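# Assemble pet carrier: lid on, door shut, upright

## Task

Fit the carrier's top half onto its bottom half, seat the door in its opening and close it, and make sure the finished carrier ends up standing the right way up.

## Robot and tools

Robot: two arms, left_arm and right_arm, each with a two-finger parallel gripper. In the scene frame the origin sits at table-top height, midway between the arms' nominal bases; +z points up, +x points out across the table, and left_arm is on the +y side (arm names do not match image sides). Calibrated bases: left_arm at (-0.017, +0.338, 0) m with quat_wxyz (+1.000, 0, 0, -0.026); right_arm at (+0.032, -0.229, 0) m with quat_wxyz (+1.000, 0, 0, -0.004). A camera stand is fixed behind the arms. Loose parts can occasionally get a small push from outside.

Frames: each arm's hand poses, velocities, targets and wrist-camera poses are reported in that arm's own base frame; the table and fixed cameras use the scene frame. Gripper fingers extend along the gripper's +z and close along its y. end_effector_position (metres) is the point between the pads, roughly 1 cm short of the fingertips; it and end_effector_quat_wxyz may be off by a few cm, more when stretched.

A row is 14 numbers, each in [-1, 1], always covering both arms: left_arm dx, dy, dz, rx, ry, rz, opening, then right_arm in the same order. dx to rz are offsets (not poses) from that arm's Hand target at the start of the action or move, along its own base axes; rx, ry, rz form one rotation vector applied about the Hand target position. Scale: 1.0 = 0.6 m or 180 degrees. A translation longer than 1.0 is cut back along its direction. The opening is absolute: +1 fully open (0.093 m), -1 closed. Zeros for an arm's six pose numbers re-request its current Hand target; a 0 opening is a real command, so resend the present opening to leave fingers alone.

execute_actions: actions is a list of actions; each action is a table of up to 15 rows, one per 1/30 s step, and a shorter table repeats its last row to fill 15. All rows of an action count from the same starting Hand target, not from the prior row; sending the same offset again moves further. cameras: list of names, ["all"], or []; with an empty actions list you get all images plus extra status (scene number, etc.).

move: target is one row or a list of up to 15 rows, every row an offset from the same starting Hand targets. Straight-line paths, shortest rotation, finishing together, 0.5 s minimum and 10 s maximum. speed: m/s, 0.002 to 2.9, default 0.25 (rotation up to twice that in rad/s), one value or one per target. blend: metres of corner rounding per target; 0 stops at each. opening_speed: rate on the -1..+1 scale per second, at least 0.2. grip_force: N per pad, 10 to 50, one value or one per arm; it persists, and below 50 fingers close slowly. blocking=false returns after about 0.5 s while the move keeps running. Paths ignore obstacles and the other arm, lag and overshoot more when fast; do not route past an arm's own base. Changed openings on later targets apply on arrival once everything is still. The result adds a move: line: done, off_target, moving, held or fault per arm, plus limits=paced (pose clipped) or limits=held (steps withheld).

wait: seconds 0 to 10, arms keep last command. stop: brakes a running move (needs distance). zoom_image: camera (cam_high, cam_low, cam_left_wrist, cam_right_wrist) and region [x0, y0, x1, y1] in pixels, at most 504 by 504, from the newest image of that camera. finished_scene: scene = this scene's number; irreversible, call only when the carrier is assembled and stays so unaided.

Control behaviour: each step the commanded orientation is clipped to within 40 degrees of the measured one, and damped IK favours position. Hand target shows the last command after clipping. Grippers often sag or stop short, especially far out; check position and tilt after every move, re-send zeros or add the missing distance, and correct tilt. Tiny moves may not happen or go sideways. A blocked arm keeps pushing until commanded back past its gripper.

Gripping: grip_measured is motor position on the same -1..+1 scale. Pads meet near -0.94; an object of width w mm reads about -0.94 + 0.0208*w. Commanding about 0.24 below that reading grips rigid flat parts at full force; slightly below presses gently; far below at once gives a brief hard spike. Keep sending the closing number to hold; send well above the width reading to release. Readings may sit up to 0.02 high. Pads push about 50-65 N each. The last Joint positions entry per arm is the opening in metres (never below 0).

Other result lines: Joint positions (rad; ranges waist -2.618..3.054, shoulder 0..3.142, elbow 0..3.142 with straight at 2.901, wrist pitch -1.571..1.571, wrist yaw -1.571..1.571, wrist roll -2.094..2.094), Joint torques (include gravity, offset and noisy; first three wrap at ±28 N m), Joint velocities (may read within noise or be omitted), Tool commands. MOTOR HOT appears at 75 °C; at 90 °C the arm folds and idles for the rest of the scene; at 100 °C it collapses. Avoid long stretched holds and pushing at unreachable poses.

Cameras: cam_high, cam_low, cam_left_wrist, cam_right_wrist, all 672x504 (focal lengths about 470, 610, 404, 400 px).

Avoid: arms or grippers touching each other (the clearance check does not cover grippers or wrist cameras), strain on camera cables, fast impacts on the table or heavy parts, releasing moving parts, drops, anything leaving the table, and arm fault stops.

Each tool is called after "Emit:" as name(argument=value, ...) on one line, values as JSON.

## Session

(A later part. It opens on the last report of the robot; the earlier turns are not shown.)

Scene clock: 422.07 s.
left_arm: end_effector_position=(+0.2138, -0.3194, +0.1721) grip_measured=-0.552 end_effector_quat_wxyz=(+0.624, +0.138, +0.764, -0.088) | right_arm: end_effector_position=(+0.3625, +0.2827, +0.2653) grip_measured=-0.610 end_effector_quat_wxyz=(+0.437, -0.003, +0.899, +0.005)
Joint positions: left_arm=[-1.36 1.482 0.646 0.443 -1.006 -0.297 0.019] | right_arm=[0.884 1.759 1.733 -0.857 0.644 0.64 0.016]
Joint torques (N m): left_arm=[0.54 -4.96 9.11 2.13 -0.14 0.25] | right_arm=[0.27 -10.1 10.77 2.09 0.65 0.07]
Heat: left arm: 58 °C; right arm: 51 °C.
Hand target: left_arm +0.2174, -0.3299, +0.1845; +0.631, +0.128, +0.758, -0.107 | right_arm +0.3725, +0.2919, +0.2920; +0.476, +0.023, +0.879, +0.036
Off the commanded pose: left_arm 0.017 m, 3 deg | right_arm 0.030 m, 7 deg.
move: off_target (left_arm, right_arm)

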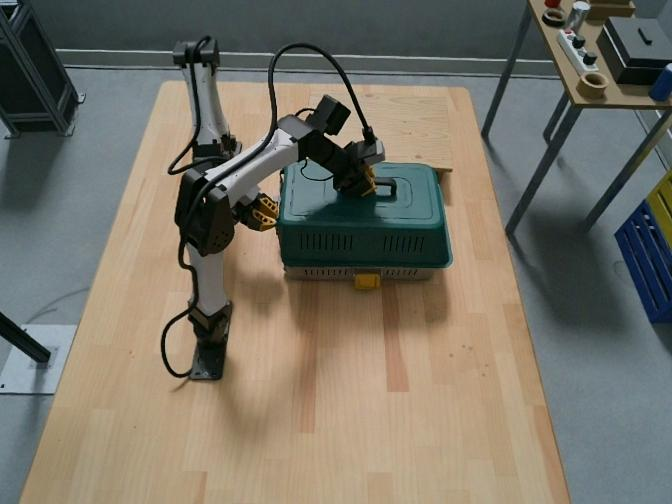

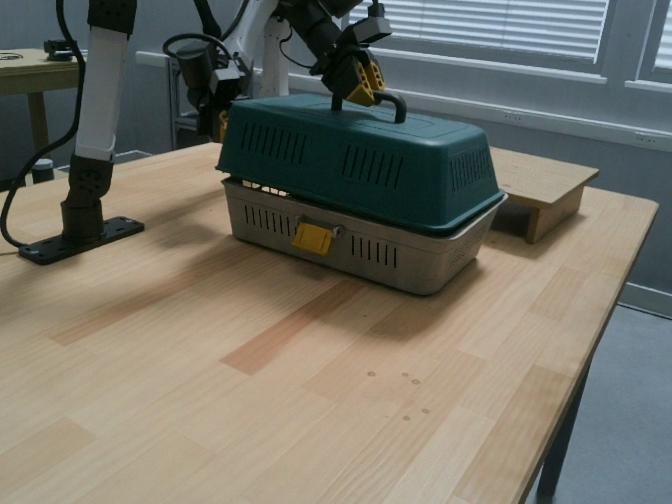

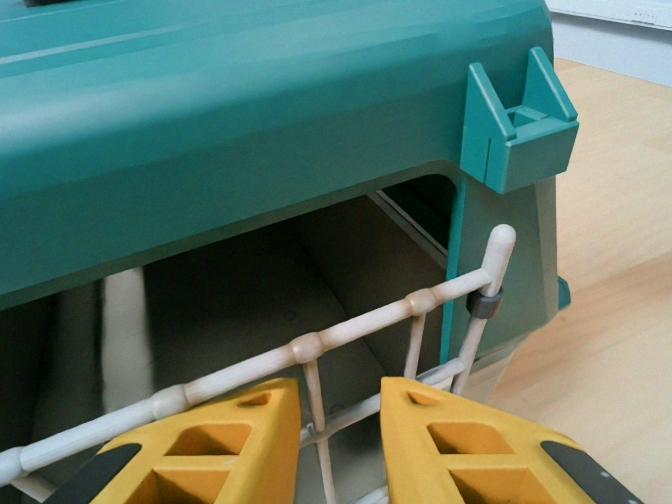

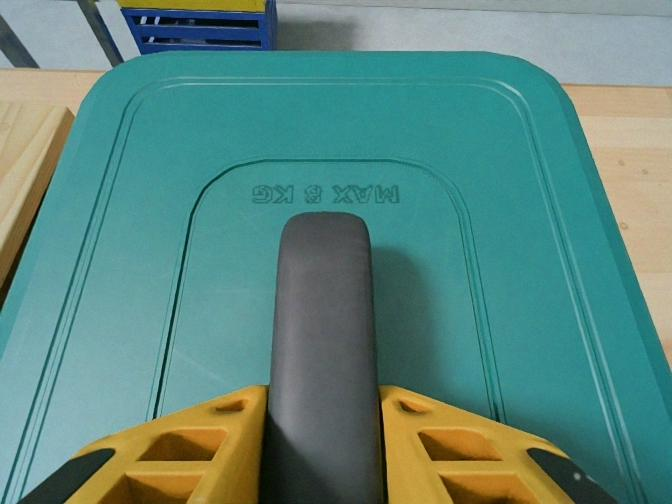

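Emit:
move(target=[0,0,0,0,0,0,-0.55, 0.0,0.0,-0.018,0,0.006,0,-1], cameras=["cam_left_wrist","cam_low"], speed=0.03)

Emit:
zoom_image(camera="cam_left_wrist", region=[430, 0, 672, 300])

Emit:
zoom_image(camera="cam_low", region=[200, 150, 530, 310])

Scene clock: 427.73 s.
left_arm: end_effector_position=(+0.2138, -0.3195, +0.1721) grip_measured=-0.552 end_effector_quat_wxyz=(+0.624, +0.138, +0.764, -0.088) | right_arm: end_effector_position=(+0.3635, +0.2852, +0.2620) grip_measured=-0.610 end_effector_quat_wxyz=(+0.435, -0.001, +0.900, +0.008)
Joint positions: left_arm=[-1.36 1.482 0.646 0.444 -1.006 -0.297 0.019] | right_arm=[0.884 1.768 1.733 -0.851 0.638 0.648 0.016]
Joint torques (N m): left_arm=[0.72 -4.94 8.99 2.16 -0.09 0.26] | right_arm=[-0.1 -10.43 8.65 2.11 0.57 0.08]
Heat: left arm: 58 °C; right arm: 52 °C.
Hand target: left_arm +0.2174, -0.3299, +0.1845; +0.631, +0.128, +0.758, -0.107 | right_arm +0.3725, +0.2919, +0.2812; +0.467, +0.024, +0.883, +0.036
Off the commanded pose: left_arm 0.017 m, 3 deg | right_arm 0.022 m, 6 deg.
move: off_target (left_arm, right_arm)
Images, in order (width x height): cam_low 672x504, cam_left_wrist 672x504.

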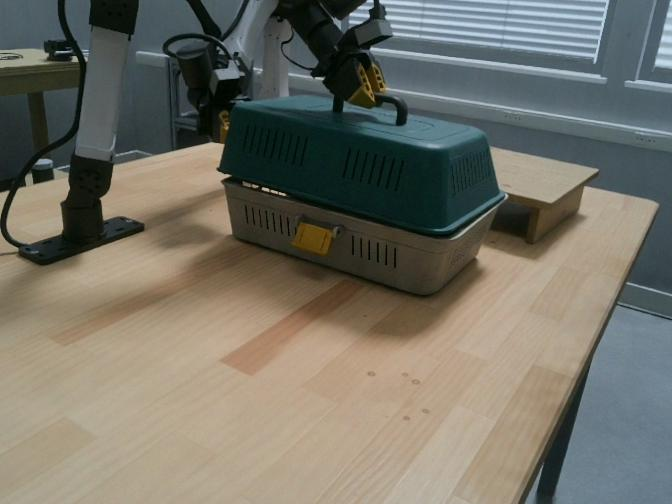

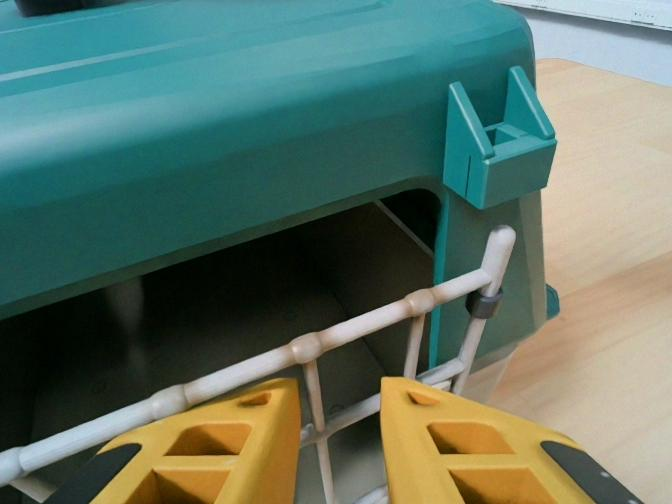

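Scaled by 1.680 from the camera's 672x504 image, which has a finer 960x720 frame.

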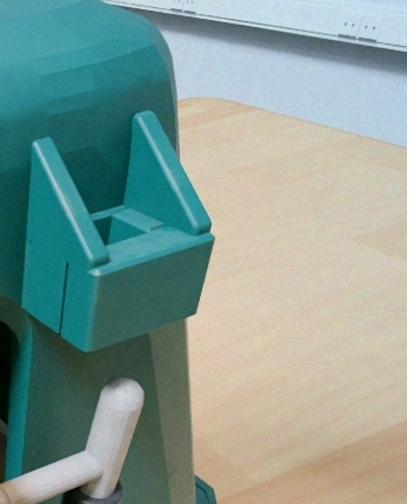

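Scaled by 1.527 from the camera's 672x504 image, which has a finer 960x720 frame.

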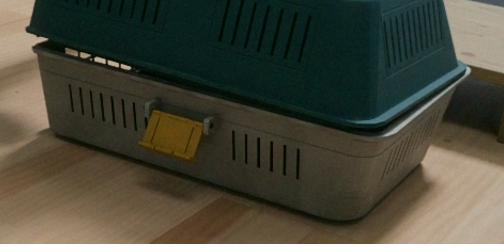

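Emit:
move(target=[0.0,0,0,0,0,0,-0.55, -0.006,-0.009,-0.008,0,-0.003,0,-1], cameras=["cam_left_wrist","cam_low"], speed=0.03)

Emit:
zoom_image(camera="cam_left_wrist", region=[430, 0, 672, 300])

Emit:
zoom_image(camera="cam_low", region=[200, 150, 530, 310])

Scene clock: 432.50 s.
left_arm: end_effector_position=(+0.2138, -0.3196, +0.1721) grip_measured=-0.552 end_effector_quat_wxyz=(+0.624, +0.139, +0.764, -0.088) | right_arm: end_effector_position=(+0.3653, +0.2850, +0.2570) grip_measured=-0.610 end_effector_quat_wxyz=(+0.444, +0.002, +0.896, +0.007)
Joint positions: left_arm=[-1.36 1.482 0.646 0.444 -1.005 -0.296 0.019] | right_arm=[0.886 1.759 1.688 -0.799 0.656 0.644 0.016]
Joint torques (N m): left_arm=[0.42 -4.86 9.03 2.16 -0.12 0.25] | right_arm=[-0.28 -12.81 6.71 2.04 0.45 0.05]
Heat: left arm: 58 °C; right arm: 51 °C.
Hand target: left_arm +0.2174, -0.3299, +0.1845; +0.631, +0.128, +0.758, -0.107 | right_arm +0.3689, +0.2865, +0.2764; +0.471, +0.024, +0.881, +0.036
Off the commanded pose: left_arm 0.016 m, 3 deg | right_arm 0.020 m, 5 deg.
move: off_target (left_arm, right_arm)
Images, in order (width x height): cam_low 672x504, cam_left_wrist 672x504.

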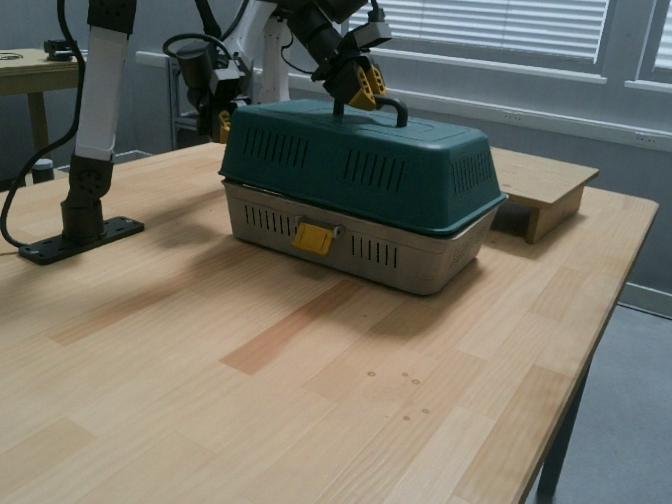

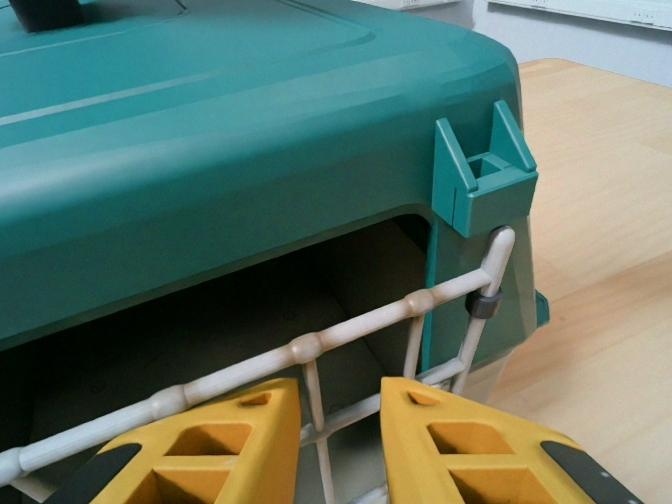

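Scaled by 1.680 from the camera's 672x504 image, which has a finer 960x720 frame.

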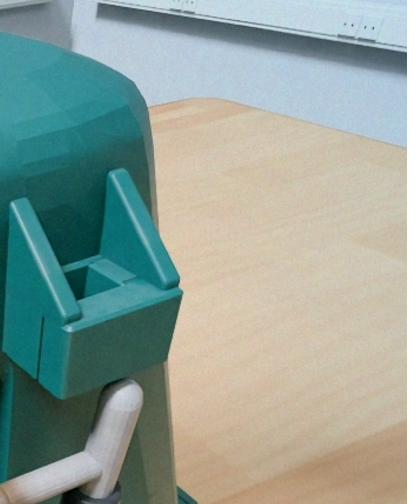

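Scaled by 1.527 from the camera's 672x504 image, which has a finer 960x720 frame.

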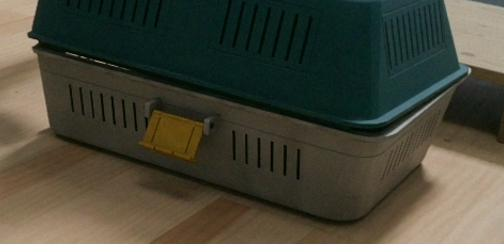

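Emit:
move(target=[0.0,0,0,0,0,0,-0.55, -0.008,-0.01,0.004,0,0.004,0,-1], cameras=["cam_left_wrist","cam_low"], speed=0.03)

Emit:
zoom_image(camera="cam_left_wrist", region=[430, 0, 672, 300])

Emit:
zoom_image(camera="cam_low", region=[200, 150, 530, 310])

Scene clock: 439.40 s.
left_arm: end_effector_position=(+0.2138, -0.3196, +0.1721) grip_measured=-0.552 end_effector_quat_wxyz=(+0.624, +0.139, +0.764, -0.088) | right_arm: end_effector_position=(+0.3635, +0.2842, +0.2589) grip_measured=-0.610 end_effector_quat_wxyz=(+0.444, +0.002, +0.896, +0.012)
Joint positions: left_arm=[-1.36 1.482 0.646 0.444 -1.005 -0.296 0.019] | right_arm=[0.886 1.747 1.68 -0.796 0.649 0.644 0.016]
Joint torques (N m): left_arm=[0.55 -4.97 9.01 2.18 -0.1 0.3] | right_arm=[-0.59 -13.55 6.84 1.8 0.42 0.11]
Heat: left arm: 59 °C; right arm: 51 °C.
Hand target: left_arm +0.2174, -0.3299, +0.1845; +0.631, +0.128, +0.758, -0.107 | right_arm +0.3641, +0.2805, +0.2788; +0.466, +0.024, +0.884, +0.036
Off the commanded pose: left_arm 0.016 m, 3 deg | right_arm 0.020 m, 5 deg.
move: off_target (left_arm, right_arm)
Images, in order (width x height): cam_low 672x504, cam_left_wrist 672x504.

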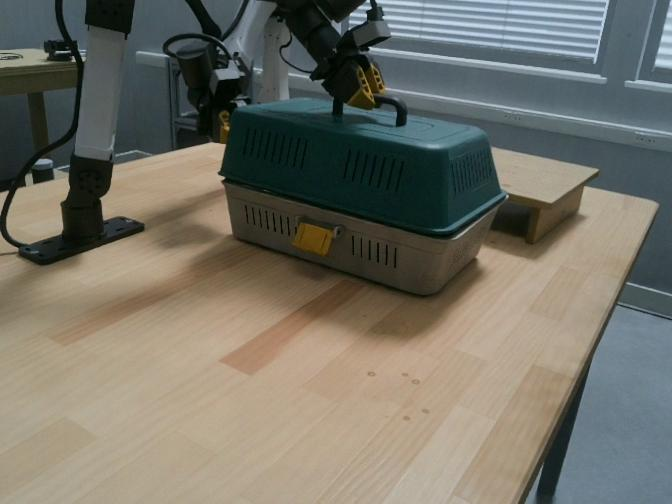

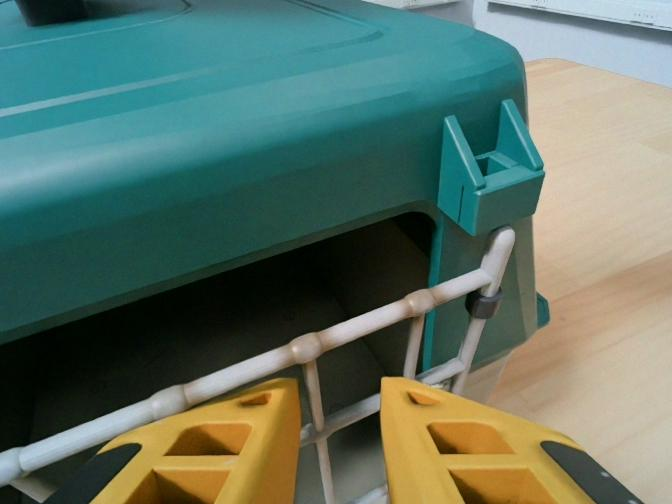

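Scaled by 1.680 from the camera's 672x504 image, which has a finer 960x720 frame.

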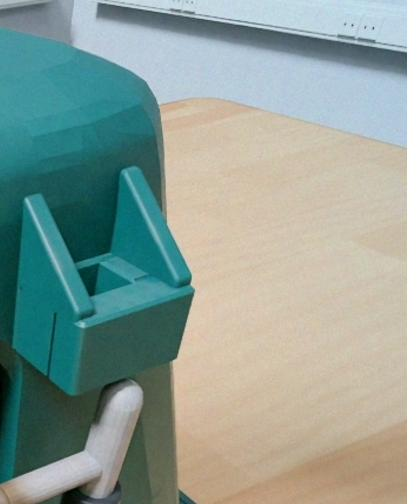

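Scaled by 1.527 from the camera's 672x504 image, which has a finer 960x720 frame.

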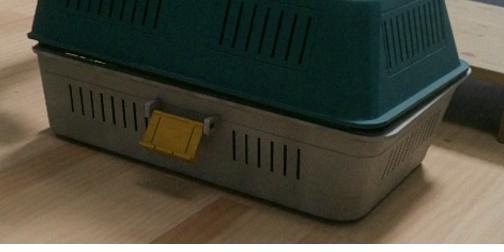

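Emit:
move(target=[0.0,0,0,0,0,0,-0.55, -0.005,-0.008,0.004,0,0.002,-0.002,-1], cameras=["cam_left_wrist","cam_low"], speed=0.03)

Emit:
zoom_image(camera="cam_left_wrist", region=[430, 0, 672, 300])

Emit:
zoom_image(camera="cam_low", region=[200, 150, 530, 310])

Scene clock: 444.07 s.
left_arm: end_effector_position=(+0.2138, -0.3196, +0.1721) grip_measured=-0.552 end_effector_quat_wxyz=(+0.624, +0.139, +0.764, -0.088) | right_arm: end_effector_position=(+0.3622, +0.2829, +0.2598) grip_measured=-0.610 end_effector_quat_wxyz=(+0.443, +0.003, +0.896, +0.014)
Joint positions: left_arm=[-1.36 1.482 0.646 0.444 -1.005 -0.296 0.019] | right_arm=[0.885 1.739 1.676 -0.799 0.644 0.645 0.016]
Joint torques (N m): left_arm=[0.55 -4.92 8.88 2.18 -0.11 0.23] | right_arm=[-0.65 -13.96 7.19 1.63 0.47 0.16]
Heat: left arm: 59 °C; right arm: 50 °C.
Hand target: left_arm +0.2174, -0.3299, +0.1845; +0.631, +0.128, +0.758, -0.107 | right_arm +0.3611, +0.2757, +0.2812; +0.463, +0.027, +0.885, +0.034
Off the commanded pose: left_arm 0.016 m, 3 deg | right_arm 0.023 m, 4 deg.
move: off_target (left_arm, right_arm)
Images, in order (width x height): cam_low 672x504, cam_left_wrist 672x504.

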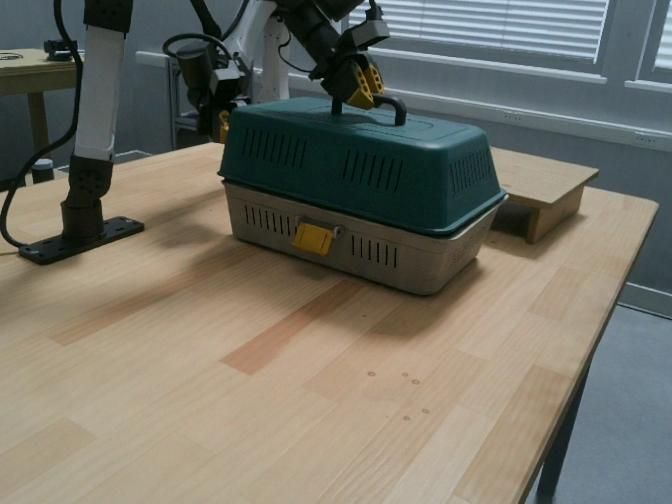

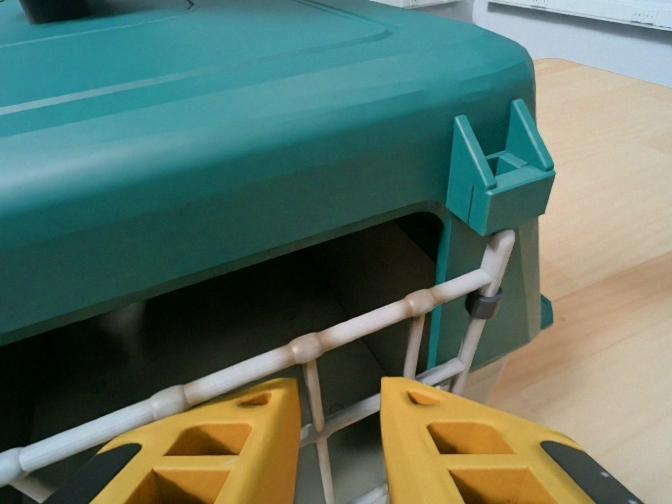

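Scaled by 1.680 from the camera's 672x504 image, which has a finer 960x720 frame.

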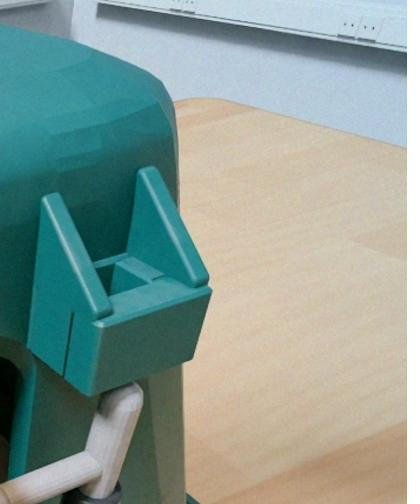

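Scaled by 1.527 from the camera's 672x504 image, which has a finer 960x720 frame.

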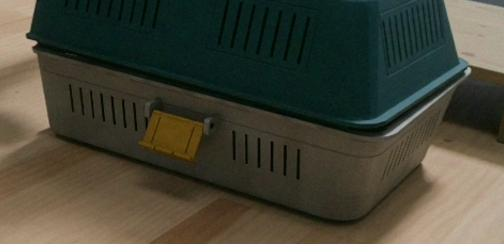

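Emit:
move(target=[0.0,0,0,0,0,0,-0.55, -0.001,-0.002,-0.016,0,0.003,0,-1], cameras=["cam_left_wrist","cam_low"], speed=0.03)

Emit:
zoom_image(camera="cam_left_wrist", region=[430, 0, 672, 300])

Emit:
zoom_image(camera="cam_low", region=[200, 150, 530, 310])

Scene clock: 448.43 s.
left_arm: end_effector_position=(+0.2137, -0.3200, +0.1722) grip_measured=-0.552 end_effector_quat_wxyz=(+0.624, +0.139, +0.764, -0.089) | right_arm: end_effector_position=(+0.3612, +0.2801, +0.2595) grip_measured=-0.610 end_effector_quat_wxyz=(+0.446, +0.006, +0.895, +0.017)
Joint positions: left_arm=[-1.36 1.482 0.646 0.445 -1.003 -0.296 0.019] | right_arm=[0.883 1.721 1.647 -0.777 0.644 0.646 0.016]
Joint torques (N m): left_arm=[0.54 -5.15 9.07 2.17 -0.17 0.26] | right_arm=[-0.69 -12.7 6.28 1.67 0.39 0.19]
Heat: left arm: 59 °C; right arm: 50 °C.
Hand target: left_arm +0.2174, -0.3299, +0.1846; +0.631, +0.128, +0.758, -0.107 | right_arm +0.3606, +0.2745, +0.2717; +0.459, +0.027, +0.887, +0.034
Off the commanded pose: left_arm 0.016 m, 3 deg | right_arm 0.013 m, 4 deg.
move: off_target (left_arm, right_arm)
Images, in order (width x height): cam_low 672x504, cam_left_wrist 672x504.

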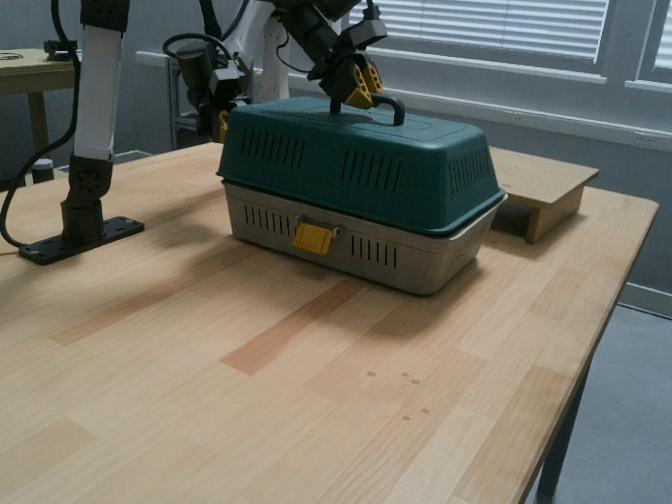

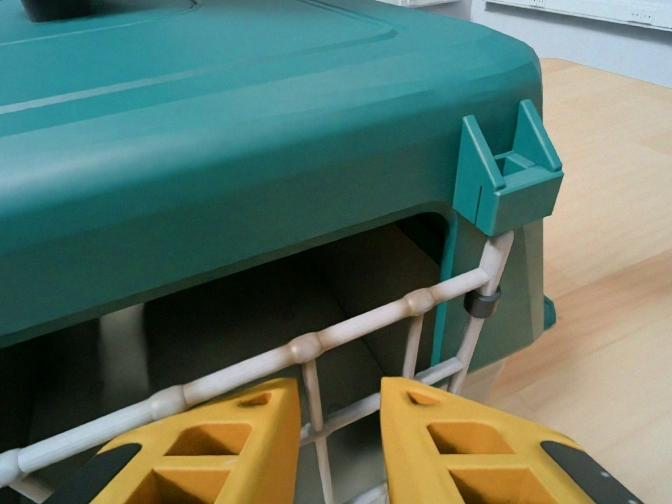

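Scaled by 1.680 from the camera's 672x504 image, which has a finer 960x720 frame.

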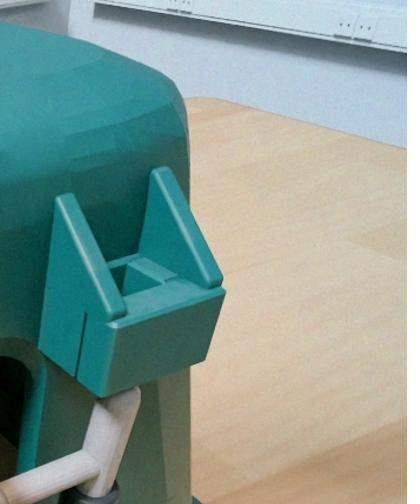

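Scaled by 1.527 from the camera's 672x504 image, which has a finer 960x720 frame.

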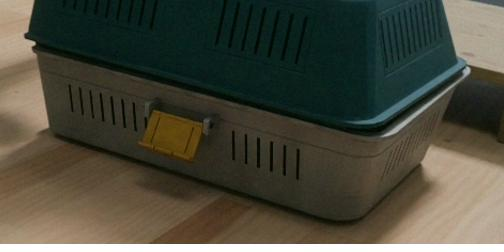

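Emit:
move(target=[0.0,0,0,0,0,0,-0.55, 0.001,0.002,-0.014,0,0.006,-0.004,-1], cameras=["cam_left_wrist","cam_low"], speed=0.03)

Emit:
zoom_image(camera="cam_left_wrist", region=[430, 0, 672, 300])

Emit:
zoom_image(camera="cam_low", region=[200, 150, 530, 310])

Scene clock: 452.47 s.
left_arm: end_effector_position=(+0.2137, -0.3200, +0.1722) grip_measured=-0.552 end_effector_quat_wxyz=(+0.624, +0.139, +0.764, -0.089) | right_arm: end_effector_position=(+0.3612, +0.2801, +0.2595) grip_measured=-0.610 end_effector_quat_wxyz=(+0.446, +0.007, +0.895, +0.018)
Joint positions: left_arm=[-1.36 1.482 0.646 0.445 -1.003 -0.296 0.019] | right_arm=[0.883 1.721 1.647 -0.777 0.644 0.648 0.016]
Joint torques (N m): left_arm=[0.55 -4.9 9.13 2.17 -0.09 0.24] | right_arm=[-0.68 -10.99 6.38 1.58 0.37 0.39]
Heat: left arm: 59 °C; right arm: 49 °C.
Hand target: left_arm +0.2174, -0.3299, +0.1846; +0.631, +0.128, +0.758, -0.107 | right_arm +0.3611, +0.2757, +0.2633; +0.451, +0.033, +0.891, +0.031
Off the commanded pose: left_arm 0.016 m, 3 deg | right_arm 0.006 m, 3 deg.
move: off_target (left_arm, right_arm)
Images, in order (width x height): cam_low 672x504, cam_left_wrist 672x504.

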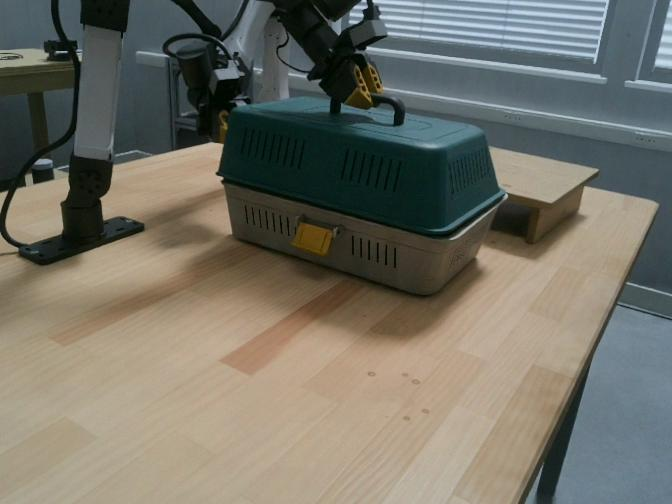

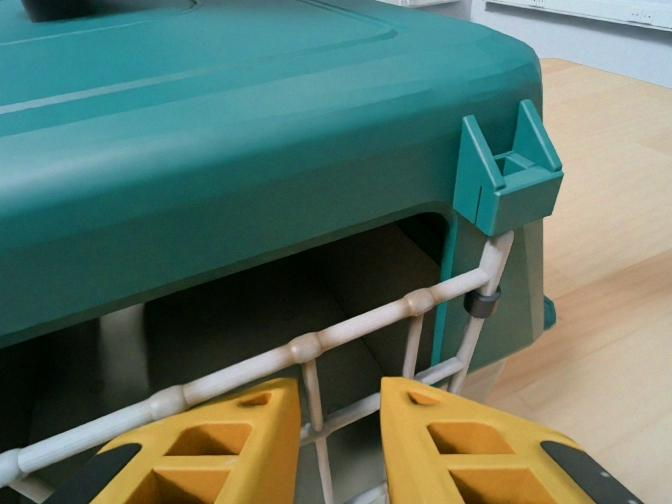

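Scaled by 1.680 from the camera's 672x504 image, which has a finer 960x720 frame.

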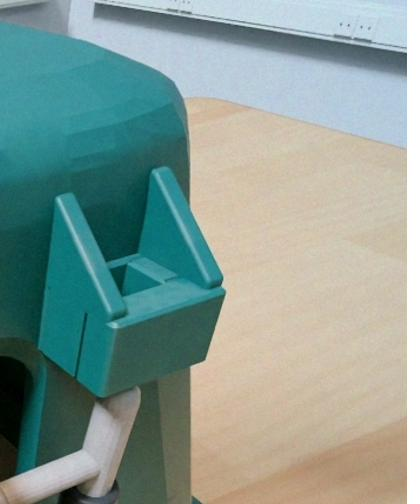

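Scaled by 1.527 from the camera's 672x504 image, which has a finer 960x720 frame.

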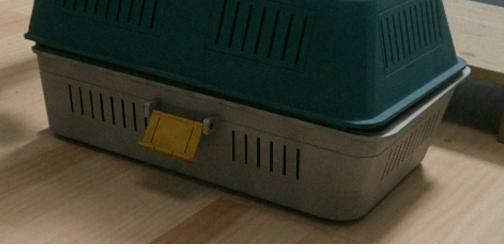

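Emit:
zoom_image(camera="cam_left_wrist", region=[440, 90, 580, 320])

Emit:
zoom_image(camera="cam_low", region=[210, 170, 290, 230])

Emit:
zoom_image(camera="cam_low", region=[420, 180, 520, 255])

Scaled by 2.191 from the camera's 672x504 image, which has a finer 960x720 frame.

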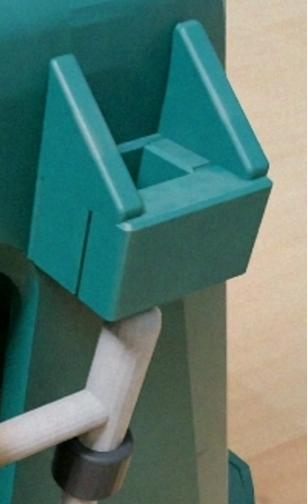

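Scaled by 6.300 from the camera's 672x504 image, which has a finer 960x720 frame.

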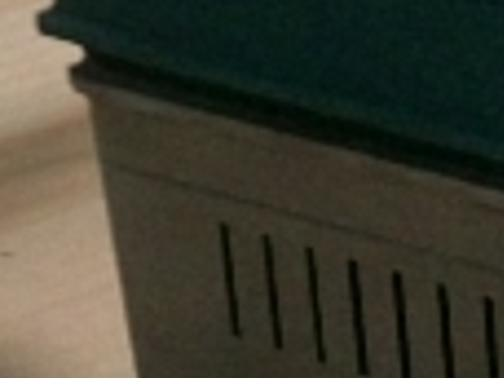

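Scaled by 5.040 from the camera's 672x504 image, which has a finer 960x720 frame.

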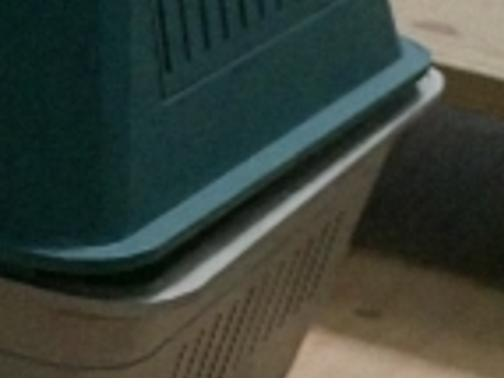

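Emit:
move(target=[0.0,0,0,0,0,0,-0.55, 0.012,0.002,0.048,0,0.004,-0.002,-1], speed=0.05)

Emit:
move(target=[0.01,0,0,0,0,0,-0.55, 0,0,-0.006,0,0,0,-1], cameras=["cam_left_wrist","cam_low","cam_high"], speed=0.03)

Emit:
zoom_image(camera="cam_left_wrist", region=[430, 0, 672, 300])

Emit:
zoom_image(camera="cam_low", region=[210, 150, 290, 230])

Emit:
zoom_image(camera="cam_low", region=[420, 170, 520, 255])

Scene clock: 464.57 s.
left_arm: end_effector_position=(+0.2136, -0.3201, +0.1721) grip_measured=-0.552 end_effector_quat_wxyz=(+0.624, +0.139, +0.764, -0.089) | right_arm: end_effector_position=(+0.3630, +0.2750, +0.2659) grip_measured=-0.610 end_effector_quat_wxyz=(+0.422, +0.013, +0.906, +0.006)
Joint positions: left_arm=[-1.36 1.482 0.646 0.445 -1.002 -0.296 0.019] | right_arm=[0.866 1.765 1.766 -0.914 0.622 0.675 0.016]
Joint torques (N m): left_arm=[0.47 -5.01 9.06 2.14 -0.11 0.26] | right_arm=[-0.42 -10.36 12.64 1.47 0.49 0.14]
Heat: left arm: 60 °C; right arm: 49 °C.
Hand target: left_arm +0.2174, -0.3299, +0.1845; +0.631, +0.128, +0.758, -0.107 | right_arm +0.3683, +0.2769, +0.2920; +0.445, +0.036, +0.894, +0.029
Off the commanded pose: left_arm 0.016 m, 3 deg | right_arm 0.027 m, 5 deg.
move: off_target (left_arm, right_arm)

Scene clock: 465.37 s.
left_arm: end_effector_position=(+0.2167, -0.3206, +0.1713) grip_measured=-0.552 end_effector_quat_wxyz=(+0.623, +0.142, +0.764, -0.089) | right_arm: end_effector_position=(+0.3643, +0.2744, +0.2665) grip_measured=-0.610 end_effector_quat_wxyz=(+0.424, +0.015, +0.906, +0.007)
Joint positions: left_arm=[-1.349 1.487 0.646 0.455 -0.989 -0.285 0.019] | right_arm=[0.862 1.765 1.766 -0.91 0.622 0.675 0.016]
Joint torques (N m): left_arm=[1.18 -4.97 9.16 2.2 -0.1 0.23] | right_arm=[-0.12 -10.61 11.11 1.56 0.47 0.13]
Heat: left arm: 60 °C; right arm: 49 °C.
Hand target: left_arm +0.2233, -0.3300, +0.1846; +0.631, +0.128, +0.758, -0.107 | right_arm +0.3683, +0.2769, +0.2884; +0.445, +0.036, +0.894, +0.029
Off the commanded pose: left_arm 0.018 m, 3 deg | right_arm 0.022 m, 4 deg.
move: off_target (left_arm, right_arm)
Images, in order (width x height): cam_high 672x504, cam_low 672x504, cam_left_wrist 672x504.

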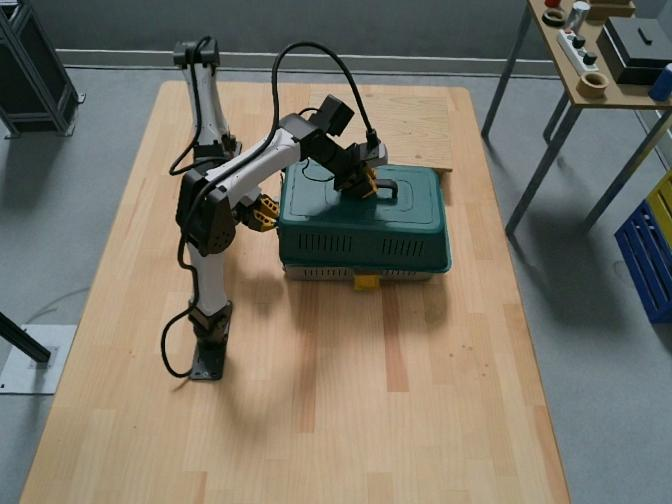

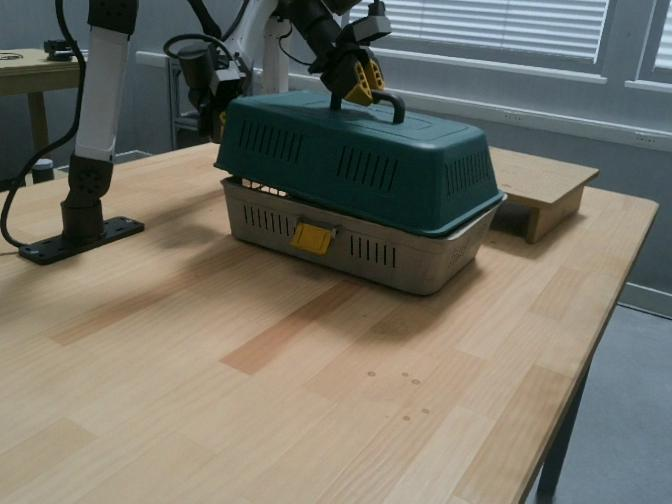

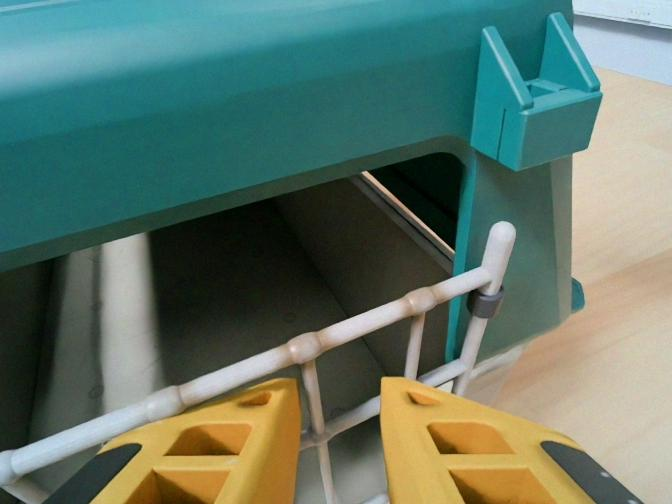

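Scaled by 1.680 from the camera's 672x504 image, which has a finer 960x720 frame.

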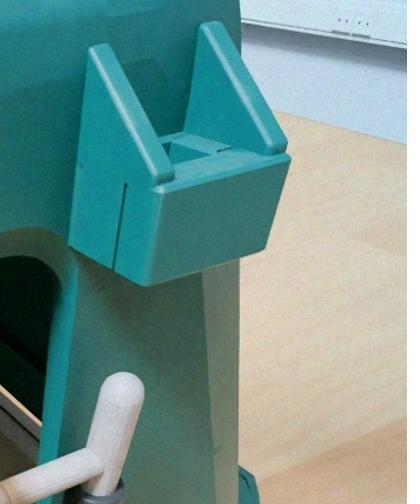

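Scaled by 6.300 from the camera's 672x504 image, which has a finer 960x720 frame.

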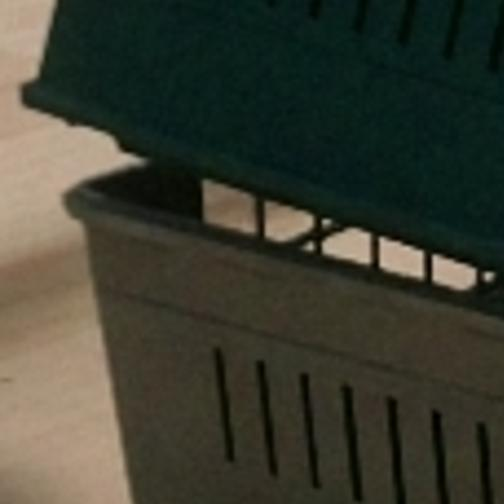

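Scaled by 5.040 from the camera's 672x504 image, which has a finer 960x720 frame.

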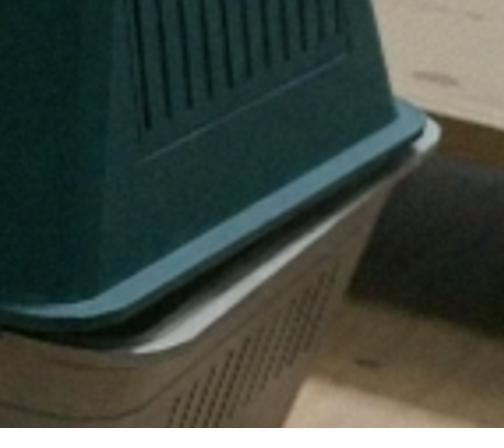

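Emit:
move(target=[0.0,0,0,0,0,0,-0.55, 0.008,0.014,0.002,-0.006,-0.014,0.006,-1], cameras=["cam_left_wrist","cam_low"], speed=0.04)

Emit:
zoom_image(camera="cam_left_wrist", region=[430, 0, 672, 300])

Emit:
zoom_image(camera="cam_low", region=[210, 150, 290, 230])

Emit:
zoom_image(camera="cam_low", region=[420, 170, 520, 255])

Scene clock: 471.67 s.
left_arm: end_effector_position=(+0.2182, -0.3204, +0.1716) grip_measured=-0.552 end_effector_quat_wxyz=(+0.623, +0.141, +0.764, -0.090) | right_arm: end_effector_position=(+0.3648, +0.2787, +0.2663) grip_measured=-0.610 end_effector_quat_wxyz=(+0.428, +0.006, +0.904, +0.005)
Joint positions: left_arm=[-1.343 1.487 0.646 0.459 -0.982 -0.284 0.019] | right_arm=[0.87 1.771 1.766 -0.895 0.63 0.658 0.016]
Joint torques (N m): left_arm=[0.75 -5.04 9.2 2.19 -0.15 0.27] | right_arm=[0.36 -10.45 9.68 2.01 0.71 -0.1]
Heat: left arm: 60 °C; right arm: 50 °C.
Hand target: left_arm +0.2233, -0.3300, +0.1846; +0.631, +0.128, +0.758, -0.107 | right_arm +0.3732, +0.2853, +0.2895; +0.465, +0.022, +0.885, +0.026
Off the commanded pose: left_arm 0.017 m, 3 deg | right_arm 0.026 m, 6 deg.
move: off_target (left_arm, right_arm)
Images, in order (width x height): cam_low 672x504, cam_left_wrist 672x504.

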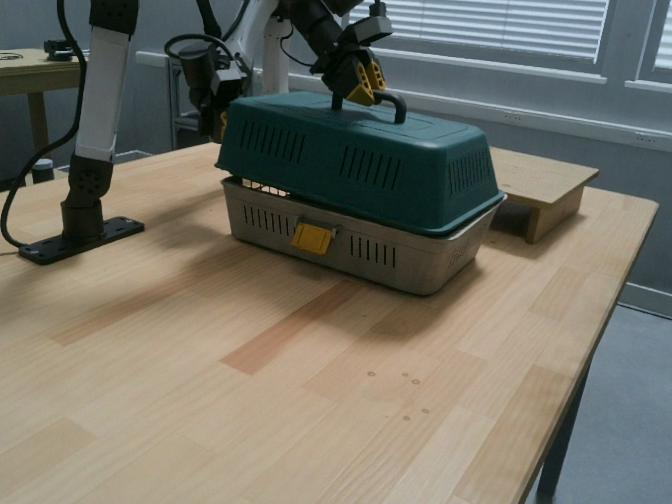

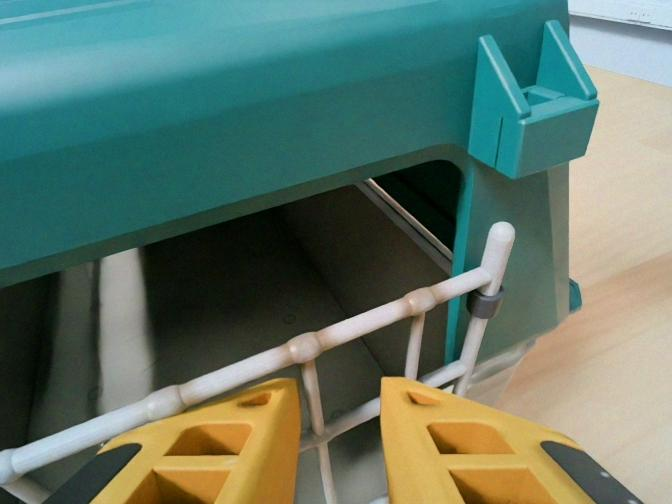

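Scaled by 1.680 from the camera's 672x504 image, which has a finer 960x720 frame.

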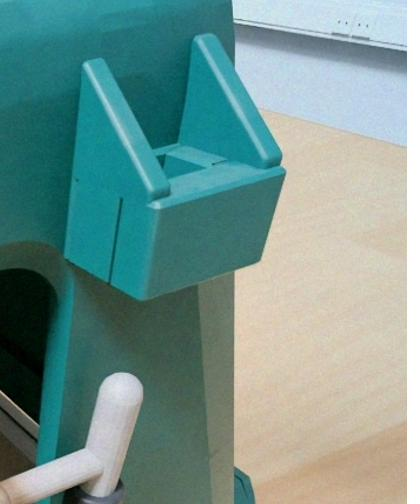

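Scaled by 6.300 from the camera's 672x504 image, which has a finer 960x720 frame.

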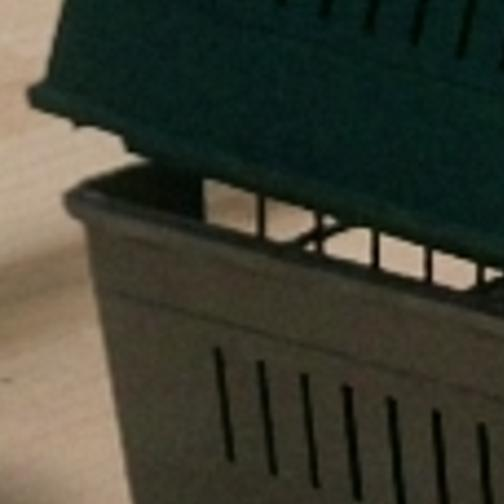

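Scaled by 5.040 from the camera's 672x504 image, which has a finer 960x720 frame.

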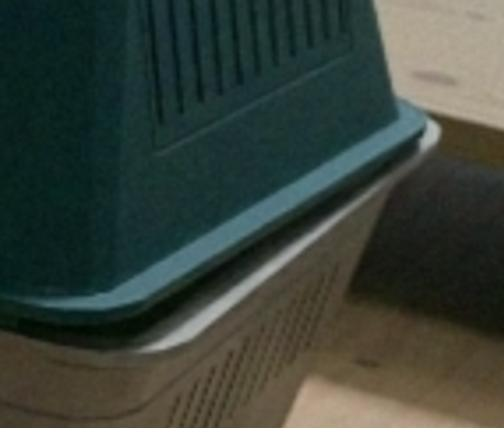

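Emit:
move(target=[0.0,0,0,0,0,0,-0.55, 0.01,0.005,0.012,-0.002,-0.008,0.002,-1], cameras=["cam_left_wrist","cam_low"], speed=0.04)

Emit:
zoom_image(camera="cam_left_wrist", region=[430, 0, 672, 300])

Emit:
zoom_image(camera="cam_low", region=[210, 150, 290, 230])

Emit:
zoom_image(camera="cam_low", region=[420, 170, 520, 255])

Scene clock: 476.30 s.
left_arm: end_effector_position=(+0.2182, -0.3204, +0.1716) grip_measured=-0.552 end_effector_quat_wxyz=(+0.623, +0.141, +0.764, -0.090) | right_arm: end_effector_position=(+0.3669, +0.2801, +0.2640) grip_measured=-0.610 end_effector_quat_wxyz=(+0.429, -0.002, +0.903, -0.001)
Joint positions: left_arm=[-1.343 1.487 0.646 0.459 -0.982 -0.284 0.019] | right_arm=[0.87 1.78 1.766 -0.887 0.635 0.637 0.016]
Joint torques (N m): left_arm=[0.72 -4.79 9.28 2.18 -0.13 0.24] | right_arm=[0.18 -10.54 11.66 2.08 0.77 -0.15]
Heat: left arm: 60 °C; right arm: 51 °C.
Hand target: left_arm +0.2233, -0.3300, +0.1845; +0.631, +0.128, +0.758, -0.107 | right_arm +0.3792, +0.2883, +0.2968; +0.476, +0.018, +0.879, +0.025
Off the commanded pose: left_arm 0.017 m, 3 deg | right_arm 0.036 m, 7 deg.
move: off_target (left_arm, right_arm)
Images, in order (width x height): cam_low 672x504, cam_left_wrist 672x504.

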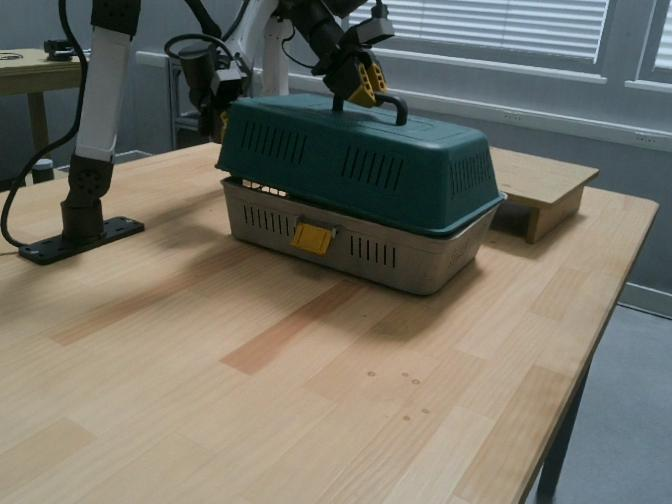

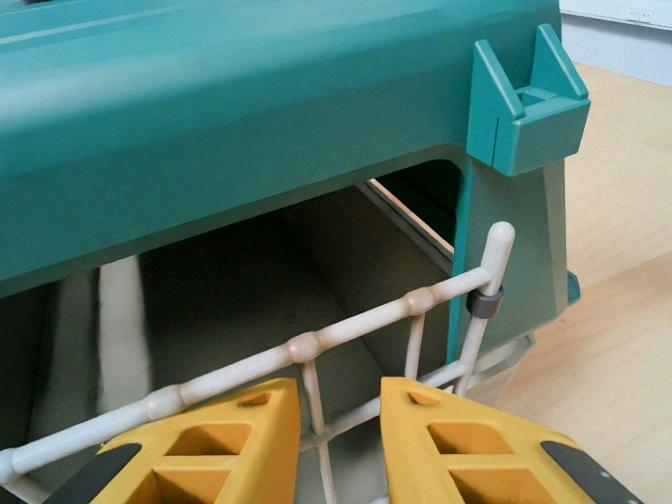

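Scaled by 1.680 from the camera's 672x504 image, which has a finer 960x720 frame.

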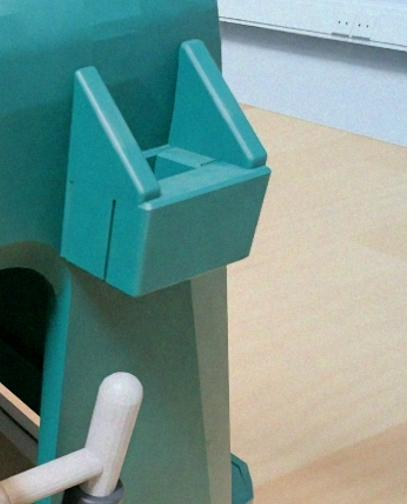

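Scaled by 6.300 from the camera's 672x504 image, which has a finer 960x720 frame.

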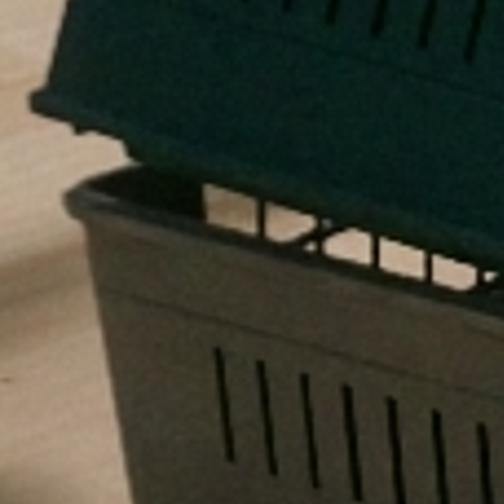

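Scaled by 5.040 from the camera's 672x504 image, which has a finer 960x720 frame.

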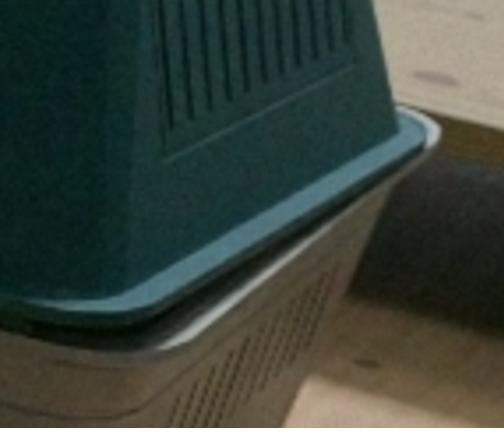

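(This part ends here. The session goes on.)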